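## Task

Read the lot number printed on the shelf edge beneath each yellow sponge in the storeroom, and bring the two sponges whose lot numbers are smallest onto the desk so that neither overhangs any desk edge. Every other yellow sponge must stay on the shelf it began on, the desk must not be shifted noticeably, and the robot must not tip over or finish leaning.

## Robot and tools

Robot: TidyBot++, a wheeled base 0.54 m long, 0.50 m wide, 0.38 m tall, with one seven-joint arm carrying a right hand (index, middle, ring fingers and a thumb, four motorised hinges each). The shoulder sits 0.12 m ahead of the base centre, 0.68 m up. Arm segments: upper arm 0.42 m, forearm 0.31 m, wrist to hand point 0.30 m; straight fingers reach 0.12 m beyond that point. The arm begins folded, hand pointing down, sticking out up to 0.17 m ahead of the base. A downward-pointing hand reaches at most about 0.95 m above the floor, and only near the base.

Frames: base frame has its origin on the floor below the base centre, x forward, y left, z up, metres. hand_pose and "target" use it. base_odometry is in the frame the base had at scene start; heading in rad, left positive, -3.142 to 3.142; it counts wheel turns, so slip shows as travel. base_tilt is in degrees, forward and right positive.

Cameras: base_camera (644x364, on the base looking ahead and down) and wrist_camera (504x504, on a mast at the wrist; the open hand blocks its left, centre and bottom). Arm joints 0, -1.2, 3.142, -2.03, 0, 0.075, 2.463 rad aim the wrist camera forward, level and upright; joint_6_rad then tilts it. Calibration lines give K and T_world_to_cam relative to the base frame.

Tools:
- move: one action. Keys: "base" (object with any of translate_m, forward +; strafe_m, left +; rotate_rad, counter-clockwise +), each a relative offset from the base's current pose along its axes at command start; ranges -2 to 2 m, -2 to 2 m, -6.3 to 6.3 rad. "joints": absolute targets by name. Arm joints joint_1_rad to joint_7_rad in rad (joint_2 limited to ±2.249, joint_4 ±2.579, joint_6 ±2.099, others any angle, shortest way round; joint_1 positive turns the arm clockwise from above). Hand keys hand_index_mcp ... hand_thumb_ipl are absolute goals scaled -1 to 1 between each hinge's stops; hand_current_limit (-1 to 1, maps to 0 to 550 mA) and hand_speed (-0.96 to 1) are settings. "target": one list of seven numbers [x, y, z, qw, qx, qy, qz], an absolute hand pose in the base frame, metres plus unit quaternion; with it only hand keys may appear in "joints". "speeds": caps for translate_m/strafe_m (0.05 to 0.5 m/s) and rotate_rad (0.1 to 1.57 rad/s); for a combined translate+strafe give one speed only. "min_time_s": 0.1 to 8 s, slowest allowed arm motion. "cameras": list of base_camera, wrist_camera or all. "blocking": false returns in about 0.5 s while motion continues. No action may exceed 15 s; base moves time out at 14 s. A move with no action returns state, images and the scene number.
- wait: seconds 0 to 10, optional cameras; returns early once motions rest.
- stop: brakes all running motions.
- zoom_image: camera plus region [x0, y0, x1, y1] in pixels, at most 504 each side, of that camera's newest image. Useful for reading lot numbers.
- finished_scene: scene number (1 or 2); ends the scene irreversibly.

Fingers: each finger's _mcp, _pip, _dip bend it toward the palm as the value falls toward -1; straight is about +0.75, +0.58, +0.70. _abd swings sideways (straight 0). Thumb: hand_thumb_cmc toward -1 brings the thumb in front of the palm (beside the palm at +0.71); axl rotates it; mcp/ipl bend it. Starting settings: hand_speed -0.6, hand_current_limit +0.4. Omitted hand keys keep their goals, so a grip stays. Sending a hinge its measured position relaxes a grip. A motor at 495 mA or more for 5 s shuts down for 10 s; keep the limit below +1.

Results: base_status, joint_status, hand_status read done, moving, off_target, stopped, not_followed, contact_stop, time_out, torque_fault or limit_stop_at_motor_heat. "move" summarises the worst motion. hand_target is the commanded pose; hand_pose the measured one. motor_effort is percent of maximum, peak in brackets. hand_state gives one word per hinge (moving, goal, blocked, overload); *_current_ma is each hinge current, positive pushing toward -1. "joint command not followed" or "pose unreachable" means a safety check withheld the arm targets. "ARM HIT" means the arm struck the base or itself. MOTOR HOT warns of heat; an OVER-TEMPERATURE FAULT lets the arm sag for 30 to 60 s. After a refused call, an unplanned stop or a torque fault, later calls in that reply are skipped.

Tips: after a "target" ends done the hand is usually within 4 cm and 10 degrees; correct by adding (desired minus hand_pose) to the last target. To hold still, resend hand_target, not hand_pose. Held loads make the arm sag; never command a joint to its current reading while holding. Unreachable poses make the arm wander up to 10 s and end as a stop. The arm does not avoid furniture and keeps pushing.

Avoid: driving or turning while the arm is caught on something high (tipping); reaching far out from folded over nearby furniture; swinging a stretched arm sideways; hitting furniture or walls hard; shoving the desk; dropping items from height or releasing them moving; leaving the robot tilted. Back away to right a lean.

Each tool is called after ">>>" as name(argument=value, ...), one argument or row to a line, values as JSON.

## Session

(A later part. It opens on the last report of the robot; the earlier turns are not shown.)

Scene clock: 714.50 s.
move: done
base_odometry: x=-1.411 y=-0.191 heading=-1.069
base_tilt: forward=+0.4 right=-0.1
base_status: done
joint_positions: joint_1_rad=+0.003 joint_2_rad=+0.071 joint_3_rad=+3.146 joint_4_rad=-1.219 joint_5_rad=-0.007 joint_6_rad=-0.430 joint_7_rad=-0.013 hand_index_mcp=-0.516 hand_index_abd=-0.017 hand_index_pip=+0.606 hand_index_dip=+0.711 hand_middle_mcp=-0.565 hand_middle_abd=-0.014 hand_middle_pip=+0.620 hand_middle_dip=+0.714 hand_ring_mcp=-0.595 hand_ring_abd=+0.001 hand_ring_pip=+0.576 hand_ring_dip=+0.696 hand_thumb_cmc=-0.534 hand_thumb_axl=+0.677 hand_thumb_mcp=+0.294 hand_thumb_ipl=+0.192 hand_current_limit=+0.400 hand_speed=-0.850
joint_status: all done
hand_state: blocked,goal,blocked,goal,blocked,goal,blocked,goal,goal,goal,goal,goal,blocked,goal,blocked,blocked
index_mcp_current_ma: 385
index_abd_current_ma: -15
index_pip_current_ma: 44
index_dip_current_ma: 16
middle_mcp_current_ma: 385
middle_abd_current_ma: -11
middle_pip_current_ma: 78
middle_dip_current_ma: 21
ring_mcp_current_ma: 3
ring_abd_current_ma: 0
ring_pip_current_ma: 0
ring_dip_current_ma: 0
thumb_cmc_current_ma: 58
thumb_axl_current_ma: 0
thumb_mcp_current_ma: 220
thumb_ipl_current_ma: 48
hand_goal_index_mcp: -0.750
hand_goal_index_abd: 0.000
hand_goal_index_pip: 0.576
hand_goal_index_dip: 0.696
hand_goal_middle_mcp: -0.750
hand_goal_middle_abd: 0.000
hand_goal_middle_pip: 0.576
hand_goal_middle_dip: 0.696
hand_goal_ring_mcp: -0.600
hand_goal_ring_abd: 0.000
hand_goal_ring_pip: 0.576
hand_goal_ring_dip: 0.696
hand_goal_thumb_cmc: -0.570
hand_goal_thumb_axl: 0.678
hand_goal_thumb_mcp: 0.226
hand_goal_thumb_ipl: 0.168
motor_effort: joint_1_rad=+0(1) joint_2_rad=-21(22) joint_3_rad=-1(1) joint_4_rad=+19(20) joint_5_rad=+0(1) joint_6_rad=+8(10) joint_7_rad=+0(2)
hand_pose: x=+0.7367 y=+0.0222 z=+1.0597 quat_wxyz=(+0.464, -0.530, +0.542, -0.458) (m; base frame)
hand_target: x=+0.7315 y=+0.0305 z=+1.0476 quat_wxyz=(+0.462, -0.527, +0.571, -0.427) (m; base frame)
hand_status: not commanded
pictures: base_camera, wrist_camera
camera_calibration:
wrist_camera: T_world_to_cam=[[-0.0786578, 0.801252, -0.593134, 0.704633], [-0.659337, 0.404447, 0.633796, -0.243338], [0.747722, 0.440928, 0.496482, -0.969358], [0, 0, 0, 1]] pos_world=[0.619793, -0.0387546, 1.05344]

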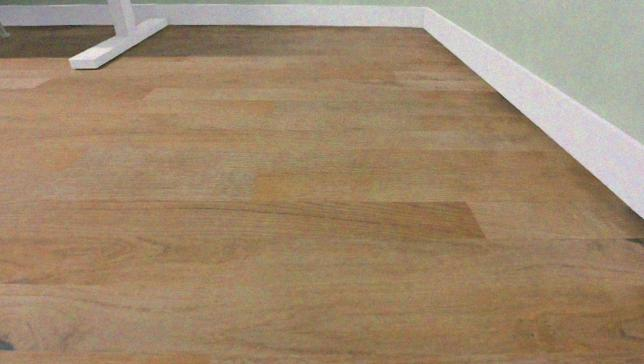

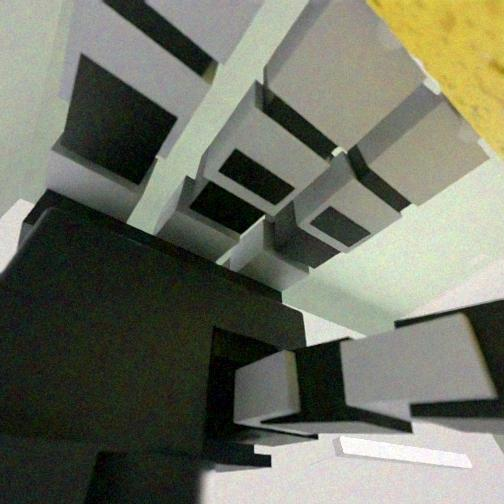

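>>> move(
  base={"translate_m": 0.83, "strafe_m": 0.84},
  speeds={"translate_m": 0.35},
  cameras=["base_camera", "wrist_camera"],
)

Scene clock: 722.13 s.
move: done
base_odometry: x=-0.275 y=-0.515 heading=-1.069
base_tilt: forward=+0.4 right=-0.1
base_status: done
joint_positions: joint_1_rad=+0.002 joint_2_rad=+0.073 joint_3_rad=+3.146 joint_4_rad=-1.219 joint_5_rad=-0.007 joint_6_rad=-0.432 joint_7_rad=-0.013 hand_index_mcp=-0.516 hand_index_abd=-0.017 hand_index_pip=+0.606 hand_index_dip=+0.711 hand_middle_mcp=-0.565 hand_middle_abd=-0.014 hand_middle_pip=+0.620 hand_middle_dip=+0.714 hand_ring_mcp=-0.595 hand_ring_abd=+0.001 hand_ring_pip=+0.576 hand_ring_dip=+0.696 hand_thumb_cmc=-0.534 hand_thumb_axl=+0.677 hand_thumb_mcp=+0.294 hand_thumb_ipl=+0.192 hand_current_limit=+0.400 hand_speed=-0.850
joint_status: not commanded
hand_state: blocked,goal,blocked,goal,blocked,goal,blocked,goal,goal,goal,goal,goal,blocked,goal,blocked,blocked
index_mcp_current_ma: 385
index_abd_current_ma: -15
index_pip_current_ma: 44
index_dip_current_ma: 16
middle_mcp_current_ma: 385
middle_abd_current_ma: -11
middle_pip_current_ma: 78
middle_dip_current_ma: 21
ring_mcp_current_ma: 3
ring_abd_current_ma: 0
ring_pip_current_ma: 0
ring_dip_current_ma: 0
thumb_cmc_current_ma: 58
thumb_axl_current_ma: 0
thumb_mcp_current_ma: 220
thumb_ipl_current_ma: 48
hand_goal_index_mcp: -0.750
hand_goal_index_abd: 0.000
hand_goal_index_pip: 0.576
hand_goal_index_dip: 0.696
hand_goal_middle_mcp: -0.750
hand_goal_middle_abd: 0.000
hand_goal_middle_pip: 0.576
hand_goal_middle_dip: 0.696
hand_goal_ring_mcp: -0.600
hand_goal_ring_abd: 0.000
hand_goal_ring_pip: 0.576
hand_goal_ring_dip: 0.696
hand_goal_thumb_cmc: -0.570
hand_goal_thumb_axl: 0.678
hand_goal_thumb_mcp: 0.226
hand_goal_thumb_ipl: 0.168
motor_effort: joint_1_rad=+0(2) joint_2_rad=-20(22) joint_3_rad=+0(2) joint_4_rad=+18(19) joint_5_rad=+1(1) joint_6_rad=+8(9) joint_7_rad=+1(2)
hand_pose: x=+0.7370 y=+0.0228 z=+1.0586 quat_wxyz=(+0.464, -0.531, +0.543, -0.457) (m; base frame)
hand_target: x=+0.7315 y=+0.0305 z=+1.0476 quat_wxyz=(+0.462, -0.527, +0.571, -0.427) (m; base frame)
hand_status: not commanded
pictures: base_camera, wrist_camera
camera_calibration:
wrist_camera: T_world_to_cam=[[-0.0811662, 0.801171, -0.592905, 0.705142], [-0.657825, 0.403842, 0.63575, -0.245907], [0.748785, 0.441629, 0.494252, -0.967738], [0, 0, 0, 1]] pos_world=[0.620098, -0.0382505, 1.05272]

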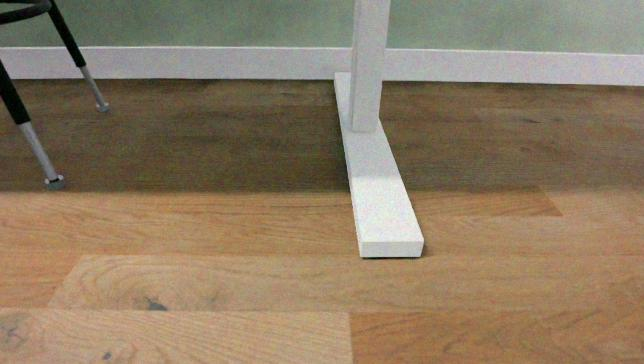

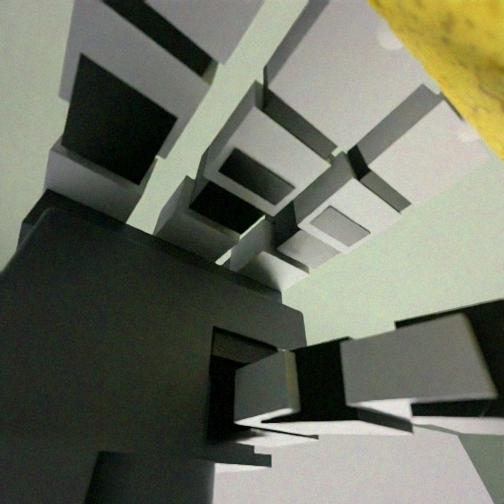

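>>> move(
  base={"translate_m": 0.1, "strafe_m": 0.12},
  speeds={"translate_m": 0.15},
  cameras=["base_camera", "wrist_camera"],
)

Scene clock: 732.17 s.
move: done
base_odometry: x=-0.122 y=-0.545 heading=-1.069
base_tilt: forward=+0.4 right=-0.1
base_status: done
joint_positions: joint_1_rad=+0.001 joint_2_rad=+0.074 joint_3_rad=+3.146 joint_4_rad=-1.218 joint_5_rad=-0.007 joint_6_rad=-0.433 joint_7_rad=-0.013 hand_index_mcp=-0.516 hand_index_abd=-0.017 hand_index_pip=+0.606 hand_index_dip=+0.711 hand_middle_mcp=-0.565 hand_middle_abd=-0.014 hand_middle_pip=+0.620 hand_middle_dip=+0.714 hand_ring_mcp=-0.595 hand_ring_abd=+0.001 hand_ring_pip=+0.576 hand_ring_dip=+0.696 hand_thumb_cmc=-0.534 hand_thumb_axl=+0.677 hand_thumb_mcp=+0.294 hand_thumb_ipl=+0.192 hand_current_limit=+0.400 hand_speed=-0.850
joint_status: not commanded
hand_state: blocked,goal,blocked,goal,blocked,goal,blocked,goal,goal,goal,goal,goal,blocked,goal,blocked,blocked
index_mcp_current_ma: 385
index_abd_current_ma: -16
index_pip_current_ma: 44
index_dip_current_ma: 16
middle_mcp_current_ma: 385
middle_abd_current_ma: -11
middle_pip_current_ma: 78
middle_dip_current_ma: 21
ring_mcp_current_ma: 3
ring_abd_current_ma: 0
ring_pip_current_ma: 0
ring_dip_current_ma: 0
thumb_cmc_current_ma: 58
thumb_axl_current_ma: 0
thumb_mcp_current_ma: 220
thumb_ipl_current_ma: 48
hand_goal_index_mcp: -0.750
hand_goal_index_abd: 0.000
hand_goal_index_pip: 0.576
hand_goal_index_dip: 0.696
hand_goal_middle_mcp: -0.750
hand_goal_middle_abd: 0.000
hand_goal_middle_pip: 0.576
hand_goal_middle_dip: 0.696
hand_goal_ring_mcp: -0.600
hand_goal_ring_abd: 0.000
hand_goal_ring_pip: 0.576
hand_goal_ring_dip: 0.696
hand_goal_thumb_cmc: -0.570
hand_goal_thumb_axl: 0.678
hand_goal_thumb_mcp: 0.226
hand_goal_thumb_ipl: 0.168
motor_effort: joint_1_rad=+0(3) joint_2_rad=-19(22) joint_3_rad=-1(3) joint_4_rad=+18(19) joint_5_rad=+0(1) joint_6_rad=+8(8) joint_7_rad=+1(2)
hand_pose: x=+0.7372 y=+0.0233 z=+1.0582 quat_wxyz=(+0.464, -0.531, +0.543, -0.456) (m; base frame)
hand_target: x=+0.7315 y=+0.0305 z=+1.0476 quat_wxyz=(+0.462, -0.527, +0.571, -0.427) (m; base frame)
hand_status: not commanded
pictures: base_camera, wrist_camera
camera_calibration:
wrist_camera: T_world_to_cam=[[-0.0822118, 0.801176, -0.592755, 0.705146], [-0.657676, 0.403263, 0.636272, -0.246407], [0.748802, 0.44215, 0.493761, -0.967392], [0, 0, 0, 1]] pos_world=[0.6203, -0.0378473, 1.05242]

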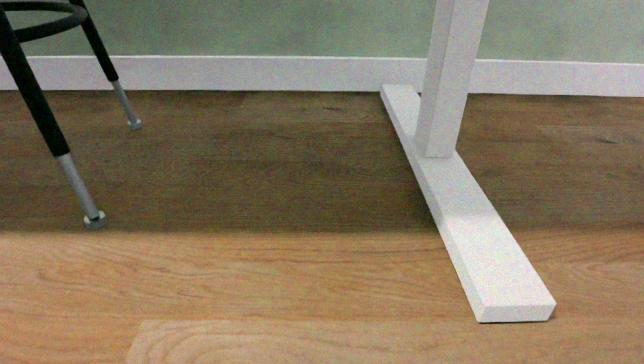

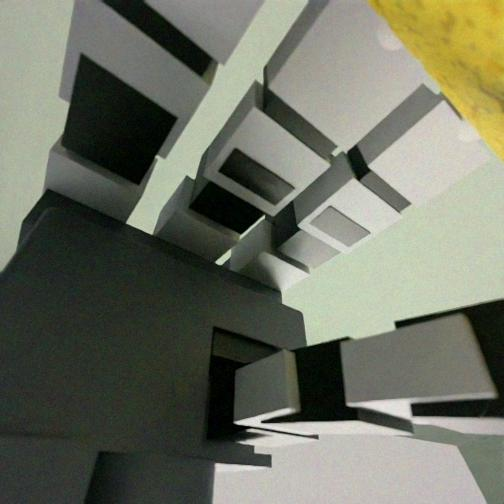

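>>> move(
  joints={"joint_2_rad": 0.165, "joint_4_rad": -1.87, "joint_6_rad": 0.40},
  min_time_s=2.5,
  cameras=["wrist_camera"],
)

Scene clock: 738.93 s.
move: done
base_odometry: x=-0.122 y=-0.545 heading=-1.069
base_tilt: forward=+0.4 right=-0.1
base_status: not commanded
joint_positions: joint_1_rad=+0.001 joint_2_rad=+0.146 joint_3_rad=+3.146 joint_4_rad=-1.837 joint_5_rad=-0.007 joint_6_rad=+0.310 joint_7_rad=-0.013 hand_index_mcp=-0.516 hand_index_abd=-0.017 hand_index_pip=+0.606 hand_index_dip=+0.711 hand_middle_mcp=-0.565 hand_middle_abd=-0.014 hand_middle_pip=+0.620 hand_middle_dip=+0.714 hand_ring_mcp=-0.595 hand_ring_abd=+0.001 hand_ring_pip=+0.576 hand_ring_dip=+0.696 hand_thumb_cmc=-0.534 hand_thumb_axl=+0.677 hand_thumb_mcp=+0.294 hand_thumb_ipl=+0.192 hand_current_limit=+0.400 hand_speed=-0.850
joint_status: all done
hand_state: blocked,goal,blocked,goal,blocked,goal,blocked,goal,goal,goal,goal,goal,blocked,goal,blocked,blocked
index_mcp_current_ma: 385
index_abd_current_ma: -16
index_pip_current_ma: 44
index_dip_current_ma: 16
middle_mcp_current_ma: 385
middle_abd_current_ma: -11
middle_pip_current_ma: 78
middle_dip_current_ma: 21
ring_mcp_current_ma: 3
ring_abd_current_ma: 0
ring_pip_current_ma: 0
ring_dip_current_ma: 0
thumb_cmc_current_ma: 58
thumb_axl_current_ma: 0
thumb_mcp_current_ma: 220
thumb_ipl_current_ma: 48
hand_goal_index_mcp: -0.750
hand_goal_index_abd: 0.000
hand_goal_index_pip: 0.576
hand_goal_index_dip: 0.696
hand_goal_middle_mcp: -0.750
hand_goal_middle_abd: 0.000
hand_goal_middle_pip: 0.576
hand_goal_middle_dip: 0.696
hand_goal_ring_mcp: -0.600
hand_goal_ring_abd: 0.000
hand_goal_ring_pip: 0.576
hand_goal_ring_dip: 0.696
hand_goal_thumb_cmc: -0.570
hand_goal_thumb_axl: 0.678
hand_goal_thumb_mcp: 0.226
hand_goal_thumb_ipl: 0.168
motor_effort: joint_1_rad=+0(1) joint_2_rad=-21(23) joint_3_rad=+0(1) joint_4_rad=+17(19) joint_5_rad=+0(1) joint_6_rad=+8(9) joint_7_rad=+1(2)
hand_pose: x=+0.7597 y=+0.0217 z=+0.8570 quat_wxyz=(+0.476, -0.518, +0.532, -0.471) (m; base frame)
hand_target: x=+0.7647 y=+0.0305 z=+0.8540 quat_wxyz=(+0.503, -0.495, +0.536, -0.464) (m; base frame)
hand_status: not commanded
pictures: wrist_camera
camera_calibration:
wrist_camera: T_world_to_cam=[[-0.047994, 0.800926, -0.596837, 0.566464], [-0.687382, 0.407048, 0.601513, -0.0506045], [0.724708, 0.439124, 0.531006, -0.897765], [0, 0, 0, 1]] pos_world=[0.64302, -0.0388667, 0.845245]

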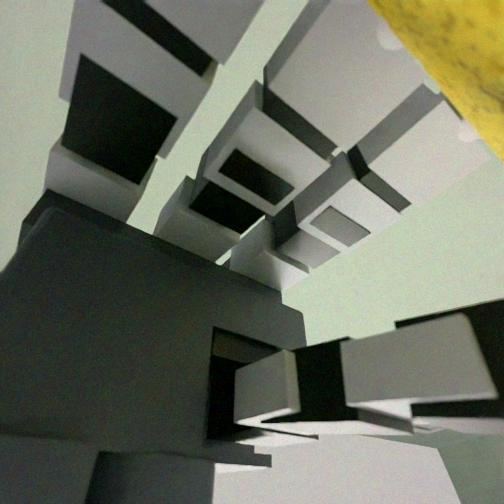

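>>> move(
  joints={"joint_2_rad": 0.165, "joint_4_rad": -1.997, "joint_6_rad": 0.525},
  min_time_s=1.5,
)

>>> move(
  joints={"joint_2_rad": 0.165, "joint_4_rad": -2.05, "joint_6_rad": 0.578},
  min_time_s=1.2,
)

>>> move(
  joints={"joint_2_rad": 0.165, "joint_4_rad": -2.075, "joint_6_rad": 0.603},
  min_time_s=0.8,
  cameras=["wrist_camera"],
)

Scene clock: 743.80 s.
move: done
base_odometry: x=-0.122 y=-0.545 heading=-1.069
base_tilt: forward=+0.4 right=-0.1
base_status: not commanded
joint_positions: joint_1_rad=+0.001 joint_2_rad=+0.146 joint_3_rad=+3.146 joint_4_rad=-1.963 joint_5_rad=-0.007 joint_6_rad=+0.435 joint_7_rad=-0.013 hand_index_mcp=-0.516 hand_index_abd=-0.017 hand_index_pip=+0.606 hand_index_dip=+0.711 hand_middle_mcp=-0.565 hand_middle_abd=-0.014 hand_middle_pip=+0.620 hand_middle_dip=+0.714 hand_ring_mcp=-0.595 hand_ring_abd=+0.001 hand_ring_pip=+0.576 hand_ring_dip=+0.696 hand_thumb_cmc=-0.534 hand_thumb_axl=+0.677 hand_thumb_mcp=+0.294 hand_thumb_ipl=+0.192 hand_current_limit=+0.400 hand_speed=-0.850
joint_status: all done
hand_state: blocked,goal,blocked,goal,blocked,goal,blocked,goal,goal,goal,goal,goal,blocked,goal,blocked,blocked
index_mcp_current_ma: 385
index_abd_current_ma: -16
index_pip_current_ma: 44
index_dip_current_ma: 16
middle_mcp_current_ma: 385
middle_abd_current_ma: -11
middle_pip_current_ma: 78
middle_dip_current_ma: 21
ring_mcp_current_ma: 3
ring_abd_current_ma: 0
ring_pip_current_ma: 0
ring_dip_current_ma: 0
thumb_cmc_current_ma: 58
thumb_axl_current_ma: 0
thumb_mcp_current_ma: 220
thumb_ipl_current_ma: 48
hand_goal_index_mcp: -0.750
hand_goal_index_abd: 0.000
hand_goal_index_pip: 0.576
hand_goal_index_dip: 0.696
hand_goal_middle_mcp: -0.750
hand_goal_middle_abd: 0.000
hand_goal_middle_pip: 0.576
hand_goal_middle_dip: 0.696
hand_goal_ring_mcp: -0.600
hand_goal_ring_abd: 0.000
hand_goal_ring_pip: 0.576
hand_goal_ring_dip: 0.696
hand_goal_thumb_cmc: -0.570
hand_goal_thumb_axl: 0.678
hand_goal_thumb_mcp: 0.226
hand_goal_thumb_ipl: 0.168
motor_effort: joint_1_rad=+0(1) joint_2_rad=-20(22) joint_3_rad=-1(1) joint_4_rad=+17(18) joint_5_rad=+0(1) joint_6_rad=+8(9) joint_7_rad=+1(2)
hand_pose: x=+0.7415 y=+0.0216 z=+0.8216 quat_wxyz=(+0.476, -0.518, +0.532, -0.471) (m; base frame)
hand_target: x=+0.7444 y=+0.0305 z=+0.8190 quat_wxyz=(+0.502, -0.495, +0.537, -0.464) (m; base frame)
hand_status: not commanded
pictures: none

Scene clock: 745.30 s.
move: done
base_odometry: x=-0.122 y=-0.545 heading=-1.069
base_tilt: forward=+0.4 right=-0.1
base_status: not commanded
joint_positions: joint_1_rad=+0.001 joint_2_rad=+0.146 joint_3_rad=+3.146 joint_4_rad=-2.016 joint_5_rad=-0.007 joint_6_rad=+0.489 joint_7_rad=-0.013 hand_index_mcp=-0.516 hand_index_abd=-0.017 hand_index_pip=+0.606 hand_index_dip=+0.711 hand_middle_mcp=-0.565 hand_middle_abd=-0.014 hand_middle_pip=+0.620 hand_middle_dip=+0.714 hand_ring_mcp=-0.595 hand_ring_abd=+0.001 hand_ring_pip=+0.576 hand_ring_dip=+0.696 hand_thumb_cmc=-0.534 hand_thumb_axl=+0.677 hand_thumb_mcp=+0.294 hand_thumb_ipl=+0.192 hand_current_limit=+0.400 hand_speed=-0.850
joint_status: all done
hand_state: blocked,goal,blocked,goal,blocked,goal,blocked,goal,goal,goal,goal,goal,blocked,goal,blocked,blocked
index_mcp_current_ma: 385
index_abd_current_ma: -16
index_pip_current_ma: 44
index_dip_current_ma: 16
middle_mcp_current_ma: 385
middle_abd_current_ma: -11
middle_pip_current_ma: 78
middle_dip_current_ma: 21
ring_mcp_current_ma: 3
ring_abd_current_ma: 0
ring_pip_current_ma: 0
ring_dip_current_ma: 0
thumb_cmc_current_ma: 58
thumb_axl_current_ma: 0
thumb_mcp_current_ma: 220
thumb_ipl_current_ma: 48
hand_goal_index_mcp: -0.750
hand_goal_index_abd: 0.000
hand_goal_index_pip: 0.576
hand_goal_index_dip: 0.696
hand_goal_middle_mcp: -0.750
hand_goal_middle_abd: 0.000
hand_goal_middle_pip: 0.576
hand_goal_middle_dip: 0.696
hand_goal_ring_mcp: -0.600
hand_goal_ring_abd: 0.000
hand_goal_ring_pip: 0.576
hand_goal_ring_dip: 0.696
hand_goal_thumb_cmc: -0.570
hand_goal_thumb_axl: 0.678
hand_goal_thumb_mcp: 0.226
hand_goal_thumb_ipl: 0.168
motor_effort: joint_1_rad=+0(1) joint_2_rad=-20(21) joint_3_rad=-1(1) joint_4_rad=+16(18) joint_5_rad=+0(1) joint_6_rad=+8(9) joint_7_rad=+0(2)
hand_pose: x=+0.7328 y=+0.0215 z=+0.8079 quat_wxyz=(+0.476, -0.518, +0.532, -0.472) (m; base frame)
hand_target: x=+0.7348 y=+0.0305 z=+0.8054 quat_wxyz=(+0.502, -0.495, +0.537, -0.464) (m; base frame)
hand_status: not commanded
pictures: none

Scene clock: 746.40 s.
move: done
base_odometry: x=-0.122 y=-0.545 heading=-1.069
base_tilt: forward=+0.4 right=-0.1
base_status: not commanded
joint_positions: joint_1_rad=+0.001 joint_2_rad=+0.146 joint_3_rad=+3.146 joint_4_rad=-2.041 joint_5_rad=-0.007 joint_6_rad=+0.514 joint_7_rad=-0.013 hand_index_mcp=-0.516 hand_index_abd=-0.017 hand_index_pip=+0.606 hand_index_dip=+0.711 hand_middle_mcp=-0.565 hand_middle_abd=-0.014 hand_middle_pip=+0.620 hand_middle_dip=+0.714 hand_ring_mcp=-0.595 hand_ring_abd=+0.001 hand_ring_pip=+0.576 hand_ring_dip=+0.696 hand_thumb_cmc=-0.534 hand_thumb_axl=+0.677 hand_thumb_mcp=+0.294 hand_thumb_ipl=+0.192 hand_current_limit=+0.400 hand_speed=-0.850
joint_status: all done
hand_state: blocked,goal,blocked,goal,blocked,goal,blocked,goal,goal,goal,goal,goal,blocked,goal,blocked,blocked
index_mcp_current_ma: 385
index_abd_current_ma: -16
index_pip_current_ma: 44
index_dip_current_ma: 16
middle_mcp_current_ma: 385
middle_abd_current_ma: -11
middle_pip_current_ma: 78
middle_dip_current_ma: 21
ring_mcp_current_ma: 3
ring_abd_current_ma: 0
ring_pip_current_ma: 0
ring_dip_current_ma: 0
thumb_cmc_current_ma: 58
thumb_axl_current_ma: 0
thumb_mcp_current_ma: 220
thumb_ipl_current_ma: 48
hand_goal_index_mcp: -0.750
hand_goal_index_abd: 0.000
hand_goal_index_pip: 0.576
hand_goal_index_dip: 0.696
hand_goal_middle_mcp: -0.750
hand_goal_middle_abd: 0.000
hand_goal_middle_pip: 0.576
hand_goal_middle_dip: 0.696
hand_goal_ring_mcp: -0.600
hand_goal_ring_abd: 0.000
hand_goal_ring_pip: 0.576
hand_goal_ring_dip: 0.696
hand_goal_thumb_cmc: -0.570
hand_goal_thumb_axl: 0.678
hand_goal_thumb_mcp: 0.226
hand_goal_thumb_ipl: 0.168
motor_effort: joint_1_rad=+0(0) joint_2_rad=-20(21) joint_3_rad=-1(1) joint_4_rad=+16(17) joint_5_rad=+0(1) joint_6_rad=+8(9) joint_7_rad=+0(2)
hand_pose: x=+0.7284 y=+0.0215 z=+0.8014 quat_wxyz=(+0.476, -0.518, +0.532, -0.472) (m; base frame)
hand_target: x=+0.7300 y=+0.0305 z=+0.7992 quat_wxyz=(+0.502, -0.495, +0.537, -0.464) (m; base frame)
hand_status: not commanded
pictures: wrist_camera
camera_calibration:
wrist_camera: T_world_to_cam=[[-0.046884, 0.800571, -0.597401, 0.53167], [-0.687171, 0.40821, 0.600967, -0.0384183], [0.724982, 0.438692, 0.530991, -0.845665], [0, 0, 0, 1]] pos_world=[0.611618, -0.0389704, 0.789748]

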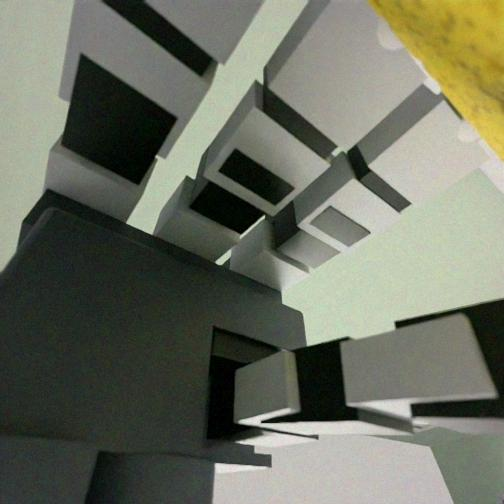

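>>> move(
  joints={"joint_2_rad": 0.165, "joint_4_rad": -2.095, "joint_6_rad": 0.623},
  min_time_s=0.8,
)

>>> move(
  joints={"joint_2_rad": 0.165, "joint_4_rad": -2.115, "joint_6_rad": 0.643},
  min_time_s=0.8,
  cameras=["wrist_camera"],
)

Scene clock: 750.63 s.
move: done
base_odometry: x=-0.122 y=-0.545 heading=-1.069
base_tilt: forward=+0.4 right=-0.1
base_status: not commanded
joint_positions: joint_1_rad=+0.001 joint_2_rad=+0.146 joint_3_rad=+3.146 joint_4_rad=-2.055 joint_5_rad=-0.007 joint_6_rad=+0.542 joint_7_rad=-0.013 hand_index_mcp=-0.516 hand_index_abd=-0.017 hand_index_pip=+0.606 hand_index_dip=+0.711 hand_middle_mcp=-0.565 hand_middle_abd=-0.014 hand_middle_pip=+0.620 hand_middle_dip=+0.715 hand_ring_mcp=-0.595 hand_ring_abd=+0.001 hand_ring_pip=+0.576 hand_ring_dip=+0.696 hand_thumb_cmc=-0.534 hand_thumb_axl=+0.677 hand_thumb_mcp=+0.294 hand_thumb_ipl=+0.192 hand_current_limit=+0.400 hand_speed=-0.850
joint_status: all done
hand_state: blocked,goal,blocked,goal,blocked,goal,blocked,goal,goal,goal,goal,goal,blocked,goal,blocked,blocked
index_mcp_current_ma: 385
index_abd_current_ma: -16
index_pip_current_ma: 44
index_dip_current_ma: 16
middle_mcp_current_ma: 385
middle_abd_current_ma: -11
middle_pip_current_ma: 78
middle_dip_current_ma: 22
ring_mcp_current_ma: 3
ring_abd_current_ma: 0
ring_pip_current_ma: 0
ring_dip_current_ma: 0
thumb_cmc_current_ma: 58
thumb_axl_current_ma: 0
thumb_mcp_current_ma: 221
thumb_ipl_current_ma: 48
hand_goal_index_mcp: -0.750
hand_goal_index_abd: 0.000
hand_goal_index_pip: 0.576
hand_goal_index_dip: 0.696
hand_goal_middle_mcp: -0.750
hand_goal_middle_abd: 0.000
hand_goal_middle_pip: 0.576
hand_goal_middle_dip: 0.696
hand_goal_ring_mcp: -0.600
hand_goal_ring_abd: 0.000
hand_goal_ring_pip: 0.576
hand_goal_ring_dip: 0.696
hand_goal_thumb_cmc: -0.570
hand_goal_thumb_axl: 0.678
hand_goal_thumb_mcp: 0.226
hand_goal_thumb_ipl: 0.168
motor_effort: joint_1_rad=-1(1) joint_2_rad=-18(20) joint_3_rad=-1(1) joint_4_rad=+15(16) joint_5_rad=+0(1) joint_6_rad=+8(9) joint_7_rad=+1(2)
hand_pose: x=+0.7273 y=+0.0214 z=+0.8017 quat_wxyz=(+0.479, -0.515, +0.529, -0.475) (m; base frame)
hand_target: x=+0.7260 y=+0.0305 z=+0.7943 quat_wxyz=(+0.502, -0.495, +0.537, -0.464) (m; base frame)
hand_status: not commanded
pictures: none

Scene clock: 751.73 s.
move: done
base_odometry: x=-0.122 y=-0.545 heading=-1.069
base_tilt: forward=+0.4 right=-0.1
base_status: not commanded
joint_positions: joint_1_rad=+0.001 joint_2_rad=+0.146 joint_3_rad=+3.146 joint_4_rad=-2.070 joint_5_rad=-0.007 joint_6_rad=+0.570 joint_7_rad=-0.013 hand_index_mcp=-0.516 hand_index_abd=-0.018 hand_index_pip=+0.606 hand_index_dip=+0.711 hand_middle_mcp=-0.566 hand_middle_abd=-0.014 hand_middle_pip=+0.620 hand_middle_dip=+0.715 hand_ring_mcp=-0.595 hand_ring_abd=+0.001 hand_ring_pip=+0.576 hand_ring_dip=+0.696 hand_thumb_cmc=-0.534 hand_thumb_axl=+0.677 hand_thumb_mcp=+0.294 hand_thumb_ipl=+0.192 hand_current_limit=+0.400 hand_speed=-0.850
joint_status: all done
hand_state: blocked,goal,blocked,goal,blocked,goal,blocked,goal,goal,goal,goal,goal,blocked,goal,blocked,blocked
index_mcp_current_ma: 385
index_abd_current_ma: -17
index_pip_current_ma: 44
index_dip_current_ma: 16
middle_mcp_current_ma: 385
middle_abd_current_ma: -11
middle_pip_current_ma: 78
middle_dip_current_ma: 22
ring_mcp_current_ma: 3
ring_abd_current_ma: 0
ring_pip_current_ma: 0
ring_dip_current_ma: 0
thumb_cmc_current_ma: 58
thumb_axl_current_ma: 0
thumb_mcp_current_ma: 221
thumb_ipl_current_ma: 48
hand_goal_index_mcp: -0.750
hand_goal_index_abd: 0.000
hand_goal_index_pip: 0.576
hand_goal_index_dip: 0.696
hand_goal_middle_mcp: -0.750
hand_goal_middle_abd: 0.000
hand_goal_middle_pip: 0.576
hand_goal_middle_dip: 0.696
hand_goal_ring_mcp: -0.600
hand_goal_ring_abd: 0.000
hand_goal_ring_pip: 0.576
hand_goal_ring_dip: 0.696
hand_goal_thumb_cmc: -0.570
hand_goal_thumb_axl: 0.678
hand_goal_thumb_mcp: 0.226
hand_goal_thumb_ipl: 0.168
motor_effort: joint_1_rad=-1(1) joint_2_rad=-18(19) joint_3_rad=-1(1) joint_4_rad=+14(16) joint_5_rad=+1(1) joint_6_rad=+7(8) joint_7_rad=+1(2)
hand_pose: x=+0.7260 y=+0.0214 z=+0.8021 quat_wxyz=(+0.483, -0.511, +0.525, -0.479) (m; base frame)
hand_target: x=+0.7220 y=+0.0305 z=+0.7895 quat_wxyz=(+0.502, -0.495, +0.537, -0.464) (m; base frame)
hand_status: not commanded
pictures: wrist_camera
camera_calibration:
wrist_camera: T_world_to_cam=[[-0.0303905, 0.800535, -0.598514, 0.520933], [-0.703094, 0.408485, 0.582065, -0.0136328], [0.710447, 0.438501, 0.550437, -0.849222], [0, 0, 0, 1]] pos_world=[0.609574, -0.0390717, 0.787165]

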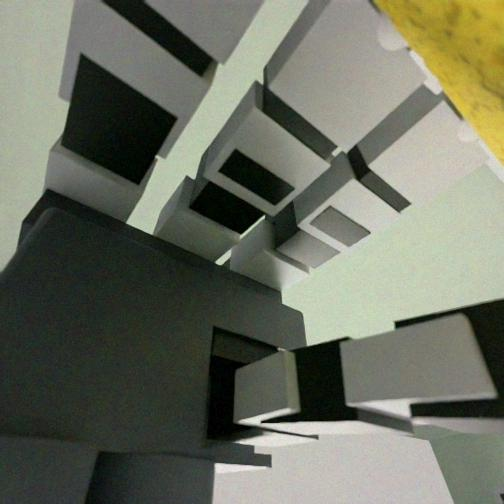

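>>> move(
  joints={"hand_speed": -0.88, "hand_index_mcp": -0.45, "hand_middle_mcp": -0.47},
)

>>> move(
  joints={"hand_speed": -0.7, "hand_index_mcp": -0.1, "hand_middle_mcp": -0.1, "hand_ring_mcp": -0.1},
)

>>> move(
  joints={"hand_speed": -0.3, "hand_index_mcp": 0.45, "hand_middle_mcp": 0.45, "hand_ring_mcp": 0.6},
  cameras=["wrist_camera"],
)

Scene clock: 754.97 s.
move: done
base_odometry: x=-0.122 y=-0.545 heading=-1.069
base_tilt: forward=+0.4 right=-0.1
base_status: not commanded
joint_positions: joint_1_rad=+0.001 joint_2_rad=+0.146 joint_3_rad=+3.146 joint_4_rad=-2.077 joint_5_rad=-0.007 joint_6_rad=+0.570 joint_7_rad=-0.013 hand_index_mcp=-0.444 hand_index_abd=-0.007 hand_index_pip=+0.585 hand_index_dip=+0.702 hand_middle_mcp=-0.471 hand_middle_abd=-0.006 hand_middle_pip=+0.581 hand_middle_dip=+0.700 hand_ring_mcp=-0.595 hand_ring_abd=+0.001 hand_ring_pip=+0.576 hand_ring_dip=+0.696 hand_thumb_cmc=-0.553 hand_thumb_axl=+0.677 hand_thumb_mcp=+0.256 hand_thumb_ipl=+0.178 hand_current_limit=+0.400 hand_speed=-0.880
joint_status: all done
hand_state: goal,goal,goal,goal,goal,goal,goal,goal,goal,goal,goal,goal,goal,goal,blocked,goal
index_mcp_current_ma: 4
index_abd_current_ma: -4
index_pip_current_ma: 7
index_dip_current_ma: 4
middle_mcp_current_ma: 0
middle_abd_current_ma: -3
middle_pip_current_ma: 3
middle_dip_current_ma: 2
ring_mcp_current_ma: 3
ring_abd_current_ma: 0
ring_pip_current_ma: 0
ring_dip_current_ma: 0
thumb_cmc_current_ma: 20
thumb_axl_current_ma: 0
thumb_mcp_current_ma: 64
thumb_ipl_current_ma: 12
hand_goal_index_mcp: -0.450
hand_goal_index_abd: 0.000
hand_goal_index_pip: 0.576
hand_goal_index_dip: 0.696
hand_goal_middle_mcp: -0.470
hand_goal_middle_abd: 0.000
hand_goal_middle_pip: 0.576
hand_goal_middle_dip: 0.696
hand_goal_ring_mcp: -0.600
hand_goal_ring_abd: 0.000
hand_goal_ring_pip: 0.576
hand_goal_ring_dip: 0.696
hand_goal_thumb_cmc: -0.570
hand_goal_thumb_axl: 0.678
hand_goal_thumb_mcp: 0.226
hand_goal_thumb_ipl: 0.168
motor_effort: joint_1_rad=+0(2) joint_2_rad=-18(19) joint_3_rad=-1(1) joint_4_rad=+14(15) joint_5_rad=+1(1) joint_6_rad=+7(8) joint_7_rad=+2(2)
hand_pose: x=+0.7238 y=+0.0214 z=+0.7980 quat_wxyz=(+0.481, -0.513, +0.527, -0.477) (m; base frame)
hand_target: x=+0.7220 y=+0.0305 z=+0.7895 quat_wxyz=(+0.502, -0.495, +0.537, -0.464) (m; base frame)
hand_status: not commanded
pictures: none

Scene clock: 755.90 s.
move: done
base_odometry: x=-0.122 y=-0.545 heading=-1.069
base_tilt: forward=+0.4 right=-0.1
base_status: not commanded
joint_positions: joint_1_rad=+0.001 joint_2_rad=+0.148 joint_3_rad=+3.146 joint_4_rad=-2.082 joint_5_rad=-0.007 joint_6_rad=+0.570 joint_7_rad=-0.013 hand_index_mcp=-0.112 hand_index_abd=-0.003 hand_index_pip=+0.577 hand_index_dip=+0.699 hand_middle_mcp=-0.110 hand_middle_abd=-0.004 hand_middle_pip=+0.578 hand_middle_dip=+0.698 hand_ring_mcp=-0.112 hand_ring_abd=+0.001 hand_ring_pip=+0.576 hand_ring_dip=+0.696 hand_thumb_cmc=-0.568 hand_thumb_axl=+0.677 hand_thumb_mcp=+0.228 hand_thumb_ipl=+0.170 hand_current_limit=+0.400 hand_speed=-0.700
joint_status: all done
hand_state: goal,goal,goal,goal,goal,goal,goal,goal,goal,goal,goal,goal,goal,goal,goal,goal
index_mcp_current_ma: -12
index_abd_current_ma: -1
index_pip_current_ma: 0
index_dip_current_ma: 1
middle_mcp_current_ma: -9
middle_abd_current_ma: -1
middle_pip_current_ma: 1
middle_dip_current_ma: 1
ring_mcp_current_ma: -11
ring_abd_current_ma: 0
ring_pip_current_ma: 0
ring_dip_current_ma: 0
thumb_cmc_current_ma: 1
thumb_axl_current_ma: 0
thumb_mcp_current_ma: 1
thumb_ipl_current_ma: 1
hand_goal_index_mcp: -0.100
hand_goal_index_abd: 0.000
hand_goal_index_pip: 0.576
hand_goal_index_dip: 0.696
hand_goal_middle_mcp: -0.100
hand_goal_middle_abd: 0.000
hand_goal_middle_pip: 0.576
hand_goal_middle_dip: 0.696
hand_goal_ring_mcp: -0.100
hand_goal_ring_abd: 0.000
hand_goal_ring_pip: 0.576
hand_goal_ring_dip: 0.696
hand_goal_thumb_cmc: -0.570
hand_goal_thumb_axl: 0.678
hand_goal_thumb_mcp: 0.226
hand_goal_thumb_ipl: 0.168
motor_effort: joint_1_rad=+0(1) joint_2_rad=-20(21) joint_3_rad=-1(1) joint_4_rad=+16(17) joint_5_rad=+0(1) joint_6_rad=+8(9) joint_7_rad=+1(2)
hand_pose: x=+0.7225 y=+0.0214 z=+0.7939 quat_wxyz=(+0.479, -0.515, +0.529, -0.475) (m; base frame)
hand_target: x=+0.7220 y=+0.0305 z=+0.7895 quat_wxyz=(+0.502, -0.495, +0.537, -0.464) (m; base frame)
hand_status: not commanded
pictures: none

Scene clock: 756.63 s.
move: off_target
base_odometry: x=-0.122 y=-0.545 heading=-1.069
base_tilt: forward=+0.4 right=-0.1
base_status: not commanded
joint_positions: joint_1_rad=+0.001 joint_2_rad=+0.148 joint_3_rad=+3.146 joint_4_rad=-2.083 joint_5_rad=-0.007 joint_6_rad=+0.570 joint_7_rad=-0.013 hand_index_mcp=+0.429 hand_index_abd=-0.003 hand_index_pip=+0.576 hand_index_dip=+0.698 hand_middle_mcp=+0.433 hand_middle_abd=-0.004 hand_middle_pip=+0.576 hand_middle_dip=+0.698 hand_ring_mcp=+0.579 hand_ring_abd=+0.001 hand_ring_pip=+0.576 hand_ring_dip=+0.696 hand_thumb_cmc=-0.568 hand_thumb_axl=+0.677 hand_thumb_mcp=+0.228 hand_thumb_ipl=+0.170 hand_current_limit=+0.400 hand_speed=-0.300
joint_status: hand_index_mcp off_target (ended at +0.429, target +0.450); hand_ring_mcp off_target (ended at +0.579, target +0.600); the others done
hand_state: blocked,goal,goal,goal,goal,goal,goal,goal,blocked,goal,goal,goal,goal,goal,goal,goal
index_mcp_current_ma: -27
index_abd_current_ma: -1
index_pip_current_ma: 0
index_dip_current_ma: 1
middle_mcp_current_ma: -21
middle_abd_current_ma: -1
middle_pip_current_ma: 0
middle_dip_current_ma: 1
ring_mcp_current_ma: -28
ring_abd_current_ma: 0
ring_pip_current_ma: 0
ring_dip_current_ma: 0
thumb_cmc_current_ma: 1
thumb_axl_current_ma: 0
thumb_mcp_current_ma: 1
thumb_ipl_current_ma: 1
hand_goal_index_mcp: 0.450
hand_goal_index_abd: 0.000
hand_goal_index_pip: 0.576
hand_goal_index_dip: 0.696
hand_goal_middle_mcp: 0.450
hand_goal_middle_abd: 0.000
hand_goal_middle_pip: 0.576
hand_goal_middle_dip: 0.696
hand_goal_ring_mcp: 0.600
hand_goal_ring_abd: 0.000
hand_goal_ring_pip: 0.576
hand_goal_ring_dip: 0.696
hand_goal_thumb_cmc: -0.570
hand_goal_thumb_axl: 0.678
hand_goal_thumb_mcp: 0.226
hand_goal_thumb_ipl: 0.168
motor_effort: joint_1_rad=+0(1) joint_2_rad=-20(20) joint_3_rad=+0(1) joint_4_rad=+16(17) joint_5_rad=+0(1) joint_6_rad=+9(9) joint_7_rad=+1(2)
hand_pose: x=+0.7223 y=+0.0214 z=+0.7935 quat_wxyz=(+0.479, -0.515, +0.529, -0.475) (m; base frame)
hand_target: x=+0.7220 y=+0.0305 z=+0.7895 quat_wxyz=(+0.502, -0.495, +0.537, -0.464) (m; base frame)
hand_status: not commanded
pictures: wrist_camera
camera_calibration:
wrist_camera: T_world_to_cam=[[-0.0395337, 0.800841, -0.597571, 0.521496], [-0.694029, 0.408235, 0.593016, -0.0265753], [0.718861, 0.438176, 0.539668, -0.83942], [0, 0, 0, 1]] pos_world=[0.605599, -0.0389728, 0.780398]

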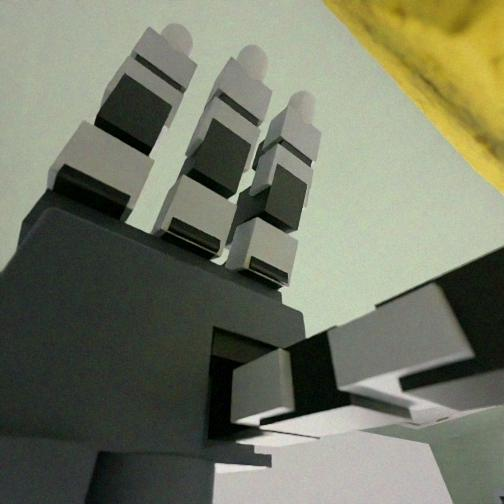

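>>> move(
  base={"translate_m": -0.03},
  speeds={"translate_m": 0.05},
)

>>> move(
  joints={"joint_2_rad": 0.08, "joint_4_rad": -1.95, "joint_6_rad": 0.40, "hand_index_mcp": 1.0, "hand_middle_mcp": 1.0, "hand_ring_mcp": 1.0},
  min_time_s=1.5,
  cameras=["wrist_camera"],
)

Scene clock: 761.27 s.
move: done
base_odometry: x=-0.136 y=-0.519 heading=-1.069
base_tilt: forward=+0.4 right=-0.1
base_status: done
joint_positions: joint_1_rad=+0.001 joint_2_rad=+0.151 joint_3_rad=+3.146 joint_4_rad=-2.084 joint_5_rad=-0.007 joint_6_rad=+0.570 joint_7_rad=-0.013 hand_index_mcp=+0.430 hand_index_abd=-0.003 hand_index_pip=+0.576 hand_index_dip=+0.698 hand_middle_mcp=+0.433 hand_middle_abd=-0.003 hand_middle_pip=+0.576 hand_middle_dip=+0.698 hand_ring_mcp=+0.579 hand_ring_abd=+0.001 hand_ring_pip=+0.576 hand_ring_dip=+0.696 hand_thumb_cmc=-0.568 hand_thumb_axl=+0.677 hand_thumb_mcp=+0.228 hand_thumb_ipl=+0.170 hand_current_limit=+0.400 hand_speed=-0.300
joint_status: not commanded
hand_state: blocked,goal,goal,goal,goal,goal,goal,goal,blocked,goal,goal,goal,goal,goal,goal,goal
index_mcp_current_ma: -26
index_abd_current_ma: -1
index_pip_current_ma: 0
index_dip_current_ma: 1
middle_mcp_current_ma: -20
middle_abd_current_ma: -1
middle_pip_current_ma: 0
middle_dip_current_ma: 1
ring_mcp_current_ma: -27
ring_abd_current_ma: 0
ring_pip_current_ma: 0
ring_dip_current_ma: 0
thumb_cmc_current_ma: 1
thumb_axl_current_ma: 0
thumb_mcp_current_ma: 1
thumb_ipl_current_ma: 1
hand_goal_index_mcp: 0.450
hand_goal_index_abd: 0.000
hand_goal_index_pip: 0.576
hand_goal_index_dip: 0.696
hand_goal_middle_mcp: 0.450
hand_goal_middle_abd: 0.000
hand_goal_middle_pip: 0.576
hand_goal_middle_dip: 0.696
hand_goal_ring_mcp: 0.600
hand_goal_ring_abd: 0.000
hand_goal_ring_pip: 0.576
hand_goal_ring_dip: 0.696
hand_goal_thumb_cmc: -0.570
hand_goal_thumb_axl: 0.678
hand_goal_thumb_mcp: 0.226
hand_goal_thumb_ipl: 0.168
motor_effort: joint_1_rad=+0(1) joint_2_rad=-20(22) joint_3_rad=-1(1) joint_4_rad=+16(17) joint_5_rad=+1(1) joint_6_rad=+9(9) joint_7_rad=+1(2)
hand_pose: x=+0.7223 y=+0.0214 z=+0.7918 quat_wxyz=(+0.478, -0.516, +0.530, -0.474) (m; base frame)
hand_target: x=+0.7220 y=+0.0305 z=+0.7895 quat_wxyz=(+0.502, -0.495, +0.537, -0.464) (m; base frame)
hand_status: not commanded
pictures: none

Scene clock: 763.33 s.
move: off_target
base_odometry: x=-0.136 y=-0.519 heading=-1.069
base_tilt: forward=+0.4 right=-0.1
base_status: not commanded
joint_positions: joint_1_rad=+0.001 joint_2_rad=+0.103 joint_3_rad=+3.146 joint_4_rad=-1.968 joint_5_rad=-0.007 joint_6_rad=+0.470 joint_7_rad=-0.013 hand_index_mcp=+0.978 hand_index_abd=-0.003 hand_index_pip=+0.576 hand_index_dip=+0.698 hand_middle_mcp=+0.982 hand_middle_abd=-0.003 hand_middle_pip=+0.575 hand_middle_dip=+0.698 hand_ring_mcp=+0.979 hand_ring_abd=+0.001 hand_ring_pip=+0.575 hand_ring_dip=+0.696 hand_thumb_cmc=-0.568 hand_thumb_axl=+0.677 hand_thumb_mcp=+0.228 hand_thumb_ipl=+0.170 hand_current_limit=+0.400 hand_speed=-0.300
joint_status: hand_index_mcp off_target (ended at +0.978, target +1.000); hand_ring_mcp off_target (ended at +0.979, target +1.000); the others done
hand_state: blocked,goal,goal,goal,goal,goal,goal,goal,blocked,goal,goal,goal,goal,goal,goal,goal
index_mcp_current_ma: -29
index_abd_current_ma: -1
index_pip_current_ma: 0
index_dip_current_ma: 1
middle_mcp_current_ma: -22
middle_abd_current_ma: -1
middle_pip_current_ma: 0
middle_dip_current_ma: 1
ring_mcp_current_ma: -28
ring_abd_current_ma: 0
ring_pip_current_ma: 0
ring_dip_current_ma: 0
thumb_cmc_current_ma: 1
thumb_axl_current_ma: 0
thumb_mcp_current_ma: 1
thumb_ipl_current_ma: 1
hand_goal_index_mcp: 1.000
hand_goal_index_abd: 0.000
hand_goal_index_pip: 0.576
hand_goal_index_dip: 0.696
hand_goal_middle_mcp: 1.000
hand_goal_middle_abd: 0.000
hand_goal_middle_pip: 0.576
hand_goal_middle_dip: 0.696
hand_goal_ring_mcp: 1.000
hand_goal_ring_abd: 0.000
hand_goal_ring_pip: 0.576
hand_goal_ring_dip: 0.696
hand_goal_thumb_cmc: -0.570
hand_goal_thumb_axl: 0.678
hand_goal_thumb_mcp: 0.226
hand_goal_thumb_ipl: 0.168
motor_effort: joint_1_rad=-1(1) joint_2_rad=-19(21) joint_3_rad=+0(1) joint_4_rad=+17(18) joint_5_rad=+0(1) joint_6_rad=+9(10) joint_7_rad=+1(2)
hand_pose: x=+0.7371 y=+0.0215 z=+0.8562 quat_wxyz=(+0.495, -0.500, +0.514, -0.490) (m; base frame)
hand_target: x=+0.7305 y=+0.0305 z=+0.8613 quat_wxyz=(+0.504, -0.493, +0.535, -0.465) (m; base frame)
hand_status: not commanded
pictures: wrist_camera
camera_calibration:
wrist_camera: T_world_to_cam=[[-0.00352601, 0.800987, -0.598671, 0.53393], [-0.729061, 0.4077, 0.549773, 0.00935498], [0.684439, 0.438407, 0.582531, -0.895319], [0, 0, 0, 1]] pos_world=[0.621495, -0.0389709, 0.836056]

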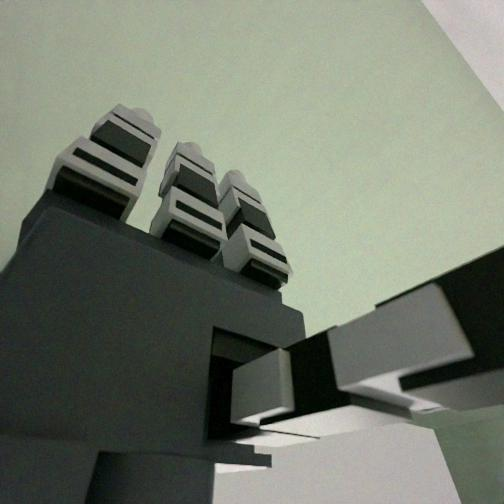

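>>> move(
  base={"translate_m": -0.45},
  joints={"joint_2_rad": -0.6, "joint_4_rad": -1.95, "joint_6_rad": -0.2},
  min_time_s=2,
)

>>> move(
  base={"rotate_rad": 0.5},
  joints={"joint_2_rad": -1.2, "joint_4_rad": -2.03, "joint_6_rad": -0.35, "joint_7_rad": 2.463, "hand_thumb_cmc": 0.714},
  cameras=["wrist_camera", "base_camera"],
)

Scene clock: 769.50 s.
move: done
base_odometry: x=-0.352 y=-0.124 heading=-1.070
base_tilt: forward=+0.4 right=-0.1
base_status: done
joint_positions: joint_1_rad=+0.001 joint_2_rad=-0.598 joint_3_rad=+3.146 joint_4_rad=-1.964 joint_5_rad=-0.007 joint_6_rad=-0.127 joint_7_rad=-0.013 hand_index_mcp=+0.981 hand_index_abd=-0.003 hand_index_pip=+0.576 hand_index_dip=+0.698 hand_middle_mcp=+0.985 hand_middle_abd=-0.003 hand_middle_pip=+0.575 hand_middle_dip=+0.698 hand_ring_mcp=+0.982 hand_ring_abd=+0.001 hand_ring_pip=+0.575 hand_ring_dip=+0.696 hand_thumb_cmc=-0.568 hand_thumb_axl=+0.677 hand_thumb_mcp=+0.227 hand_thumb_ipl=+0.170 hand_current_limit=+0.400 hand_speed=-0.300
joint_status: all done
hand_state: goal,goal,goal,goal,goal,goal,goal,goal,goal,goal,goal,goal,goal,goal,goal,goal
index_mcp_current_ma: -23
index_abd_current_ma: -1
index_pip_current_ma: 0
index_dip_current_ma: 1
middle_mcp_current_ma: -17
middle_abd_current_ma: -1
middle_pip_current_ma: 0
middle_dip_current_ma: 1
ring_mcp_current_ma: -22
ring_abd_current_ma: 0
ring_pip_current_ma: 0
ring_dip_current_ma: 0
thumb_cmc_current_ma: 1
thumb_axl_current_ma: 0
thumb_mcp_current_ma: 1
thumb_ipl_current_ma: 1
hand_goal_index_mcp: 1.000
hand_goal_index_abd: 0.000
hand_goal_index_pip: 0.576
hand_goal_index_dip: 0.696
hand_goal_middle_mcp: 1.000
hand_goal_middle_abd: 0.000
hand_goal_middle_pip: 0.576
hand_goal_middle_dip: 0.696
hand_goal_ring_mcp: 1.000
hand_goal_ring_abd: 0.000
hand_goal_ring_pip: 0.576
hand_goal_ring_dip: 0.696
hand_goal_thumb_cmc: -0.570
hand_goal_thumb_axl: 0.678
hand_goal_thumb_mcp: 0.226
hand_goal_thumb_ipl: 0.168
motor_effort: joint_1_rad=+0(1) joint_2_rad=+0(23) joint_3_rad=+0(1) joint_4_rad=+19(20) joint_5_rad=+1(1) joint_6_rad=+9(10) joint_7_rad=+1(2)
hand_pose: x=+0.4973 y=+0.0234 z=+1.0325 quat_wxyz=(+0.524, -0.474, +0.487, -0.514) (m; base frame)
hand_target: x=+0.4913 y=+0.0306 z=+1.0213 quat_wxyz=(+0.525, -0.474, +0.514, -0.485) (m; base frame)
hand_status: not commanded
pictures: none

Scene clock: 772.57 s.
move: done
base_odometry: x=-0.352 y=-0.124 heading=-0.570
base_tilt: forward=+0.4 right=-0.1
base_status: done
joint_positions: joint_1_rad=+0.001 joint_2_rad=-1.189 joint_3_rad=+3.143 joint_4_rad=-1.996 joint_5_rad=-0.007 joint_6_rad=-0.280 joint_7_rad=+2.391 hand_index_mcp=+1.000 hand_index_abd=+0.001 hand_index_pip=+0.576 hand_index_dip=+0.698 hand_middle_mcp=+1.000 hand_middle_abd=+0.001 hand_middle_pip=+0.575 hand_middle_dip=+0.698 hand_ring_mcp=+1.000 hand_ring_abd=+0.001 hand_ring_pip=+0.575 hand_ring_dip=+0.696 hand_thumb_cmc=+0.717 hand_thumb_axl=+0.677 hand_thumb_mcp=+0.227 hand_thumb_ipl=+0.170 hand_current_limit=+0.400 hand_speed=-0.300
joint_status: all done
hand_state: goal,goal,goal,goal,goal,goal,goal,goal,goal,goal,goal,goal,goal,goal,goal,goal
index_mcp_current_ma: 0
index_abd_current_ma: 0
index_pip_current_ma: 0
index_dip_current_ma: 1
middle_mcp_current_ma: 0
middle_abd_current_ma: 0
middle_pip_current_ma: 0
middle_dip_current_ma: 1
ring_mcp_current_ma: 0
ring_abd_current_ma: 0
ring_pip_current_ma: 0
ring_dip_current_ma: 0
thumb_cmc_current_ma: 1
thumb_axl_current_ma: 0
thumb_mcp_current_ma: 1
thumb_ipl_current_ma: 1
hand_goal_index_mcp: 1.000
hand_goal_index_abd: 0.000
hand_goal_index_pip: 0.576
hand_goal_index_dip: 0.696
hand_goal_middle_mcp: 1.000
hand_goal_middle_abd: 0.000
hand_goal_middle_pip: 0.576
hand_goal_middle_dip: 0.696
hand_goal_ring_mcp: 1.000
hand_goal_ring_abd: 0.000
hand_goal_ring_pip: 0.576
hand_goal_ring_dip: 0.696
hand_goal_thumb_cmc: 0.714
hand_goal_thumb_axl: 0.678
hand_goal_thumb_mcp: 0.226
hand_goal_thumb_ipl: 0.168
motor_effort: joint_1_rad=+0(1) joint_2_rad=+15(17) joint_3_rad=+0(2) joint_4_rad=+14(19) joint_5_rad=+0(1) joint_6_rad=+8(10) joint_7_rad=+1(2)
hand_pose: x=+0.2008 y=-0.0741 z=+1.2371 quat_wxyz=(-0.339, -0.475, -0.204, -0.786) (m; base frame)
hand_target: x=+0.2178 y=-0.0699 z=+1.2092 quat_wxyz=(-0.358, -0.502, -0.240, -0.750) (m; base frame)
hand_status: not commanded
pictures: base_camera, wrist_camera
camera_calibration:
wrist_camera: T_world_to_cam=[[0.0506861, -0.995343, -0.0820007, 0.0535148], [-0.354928, 0.0587941, -0.933043, 1.18139], [0.933519, 0.0763967, -0.350295, 0.368989], [0, 0, 0, 1]] pos_world=[0.0721373, -0.0443827, 1.23593]

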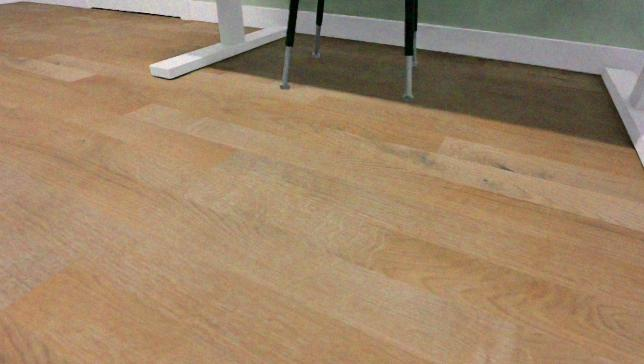

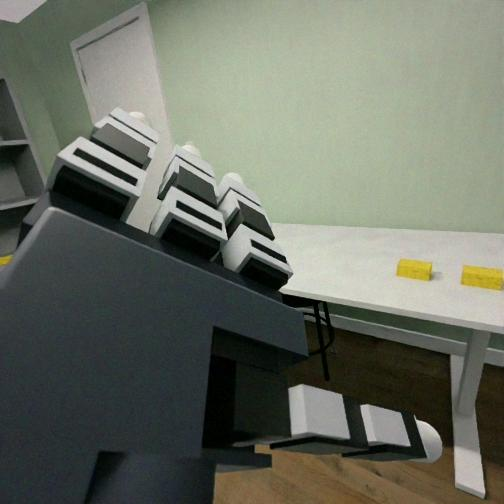

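>>> zoom_image(
  camera="wrist_camera",
  region=[300, 200, 504, 404],
)

Scaled by 2.471 from the camera's 504x504 image, which has a finer 720x720 frame.

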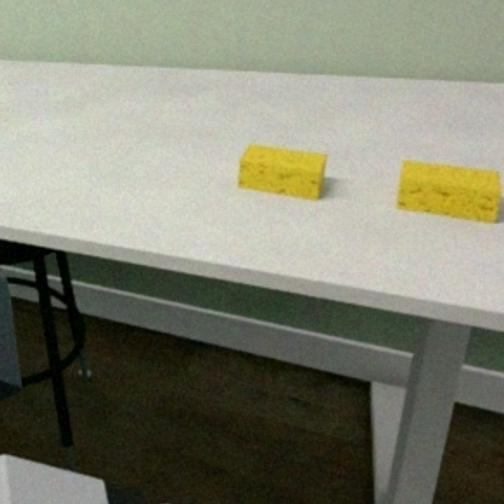

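>>> finished_scene(
  scene=2,
)

The scene is finished: the task was done.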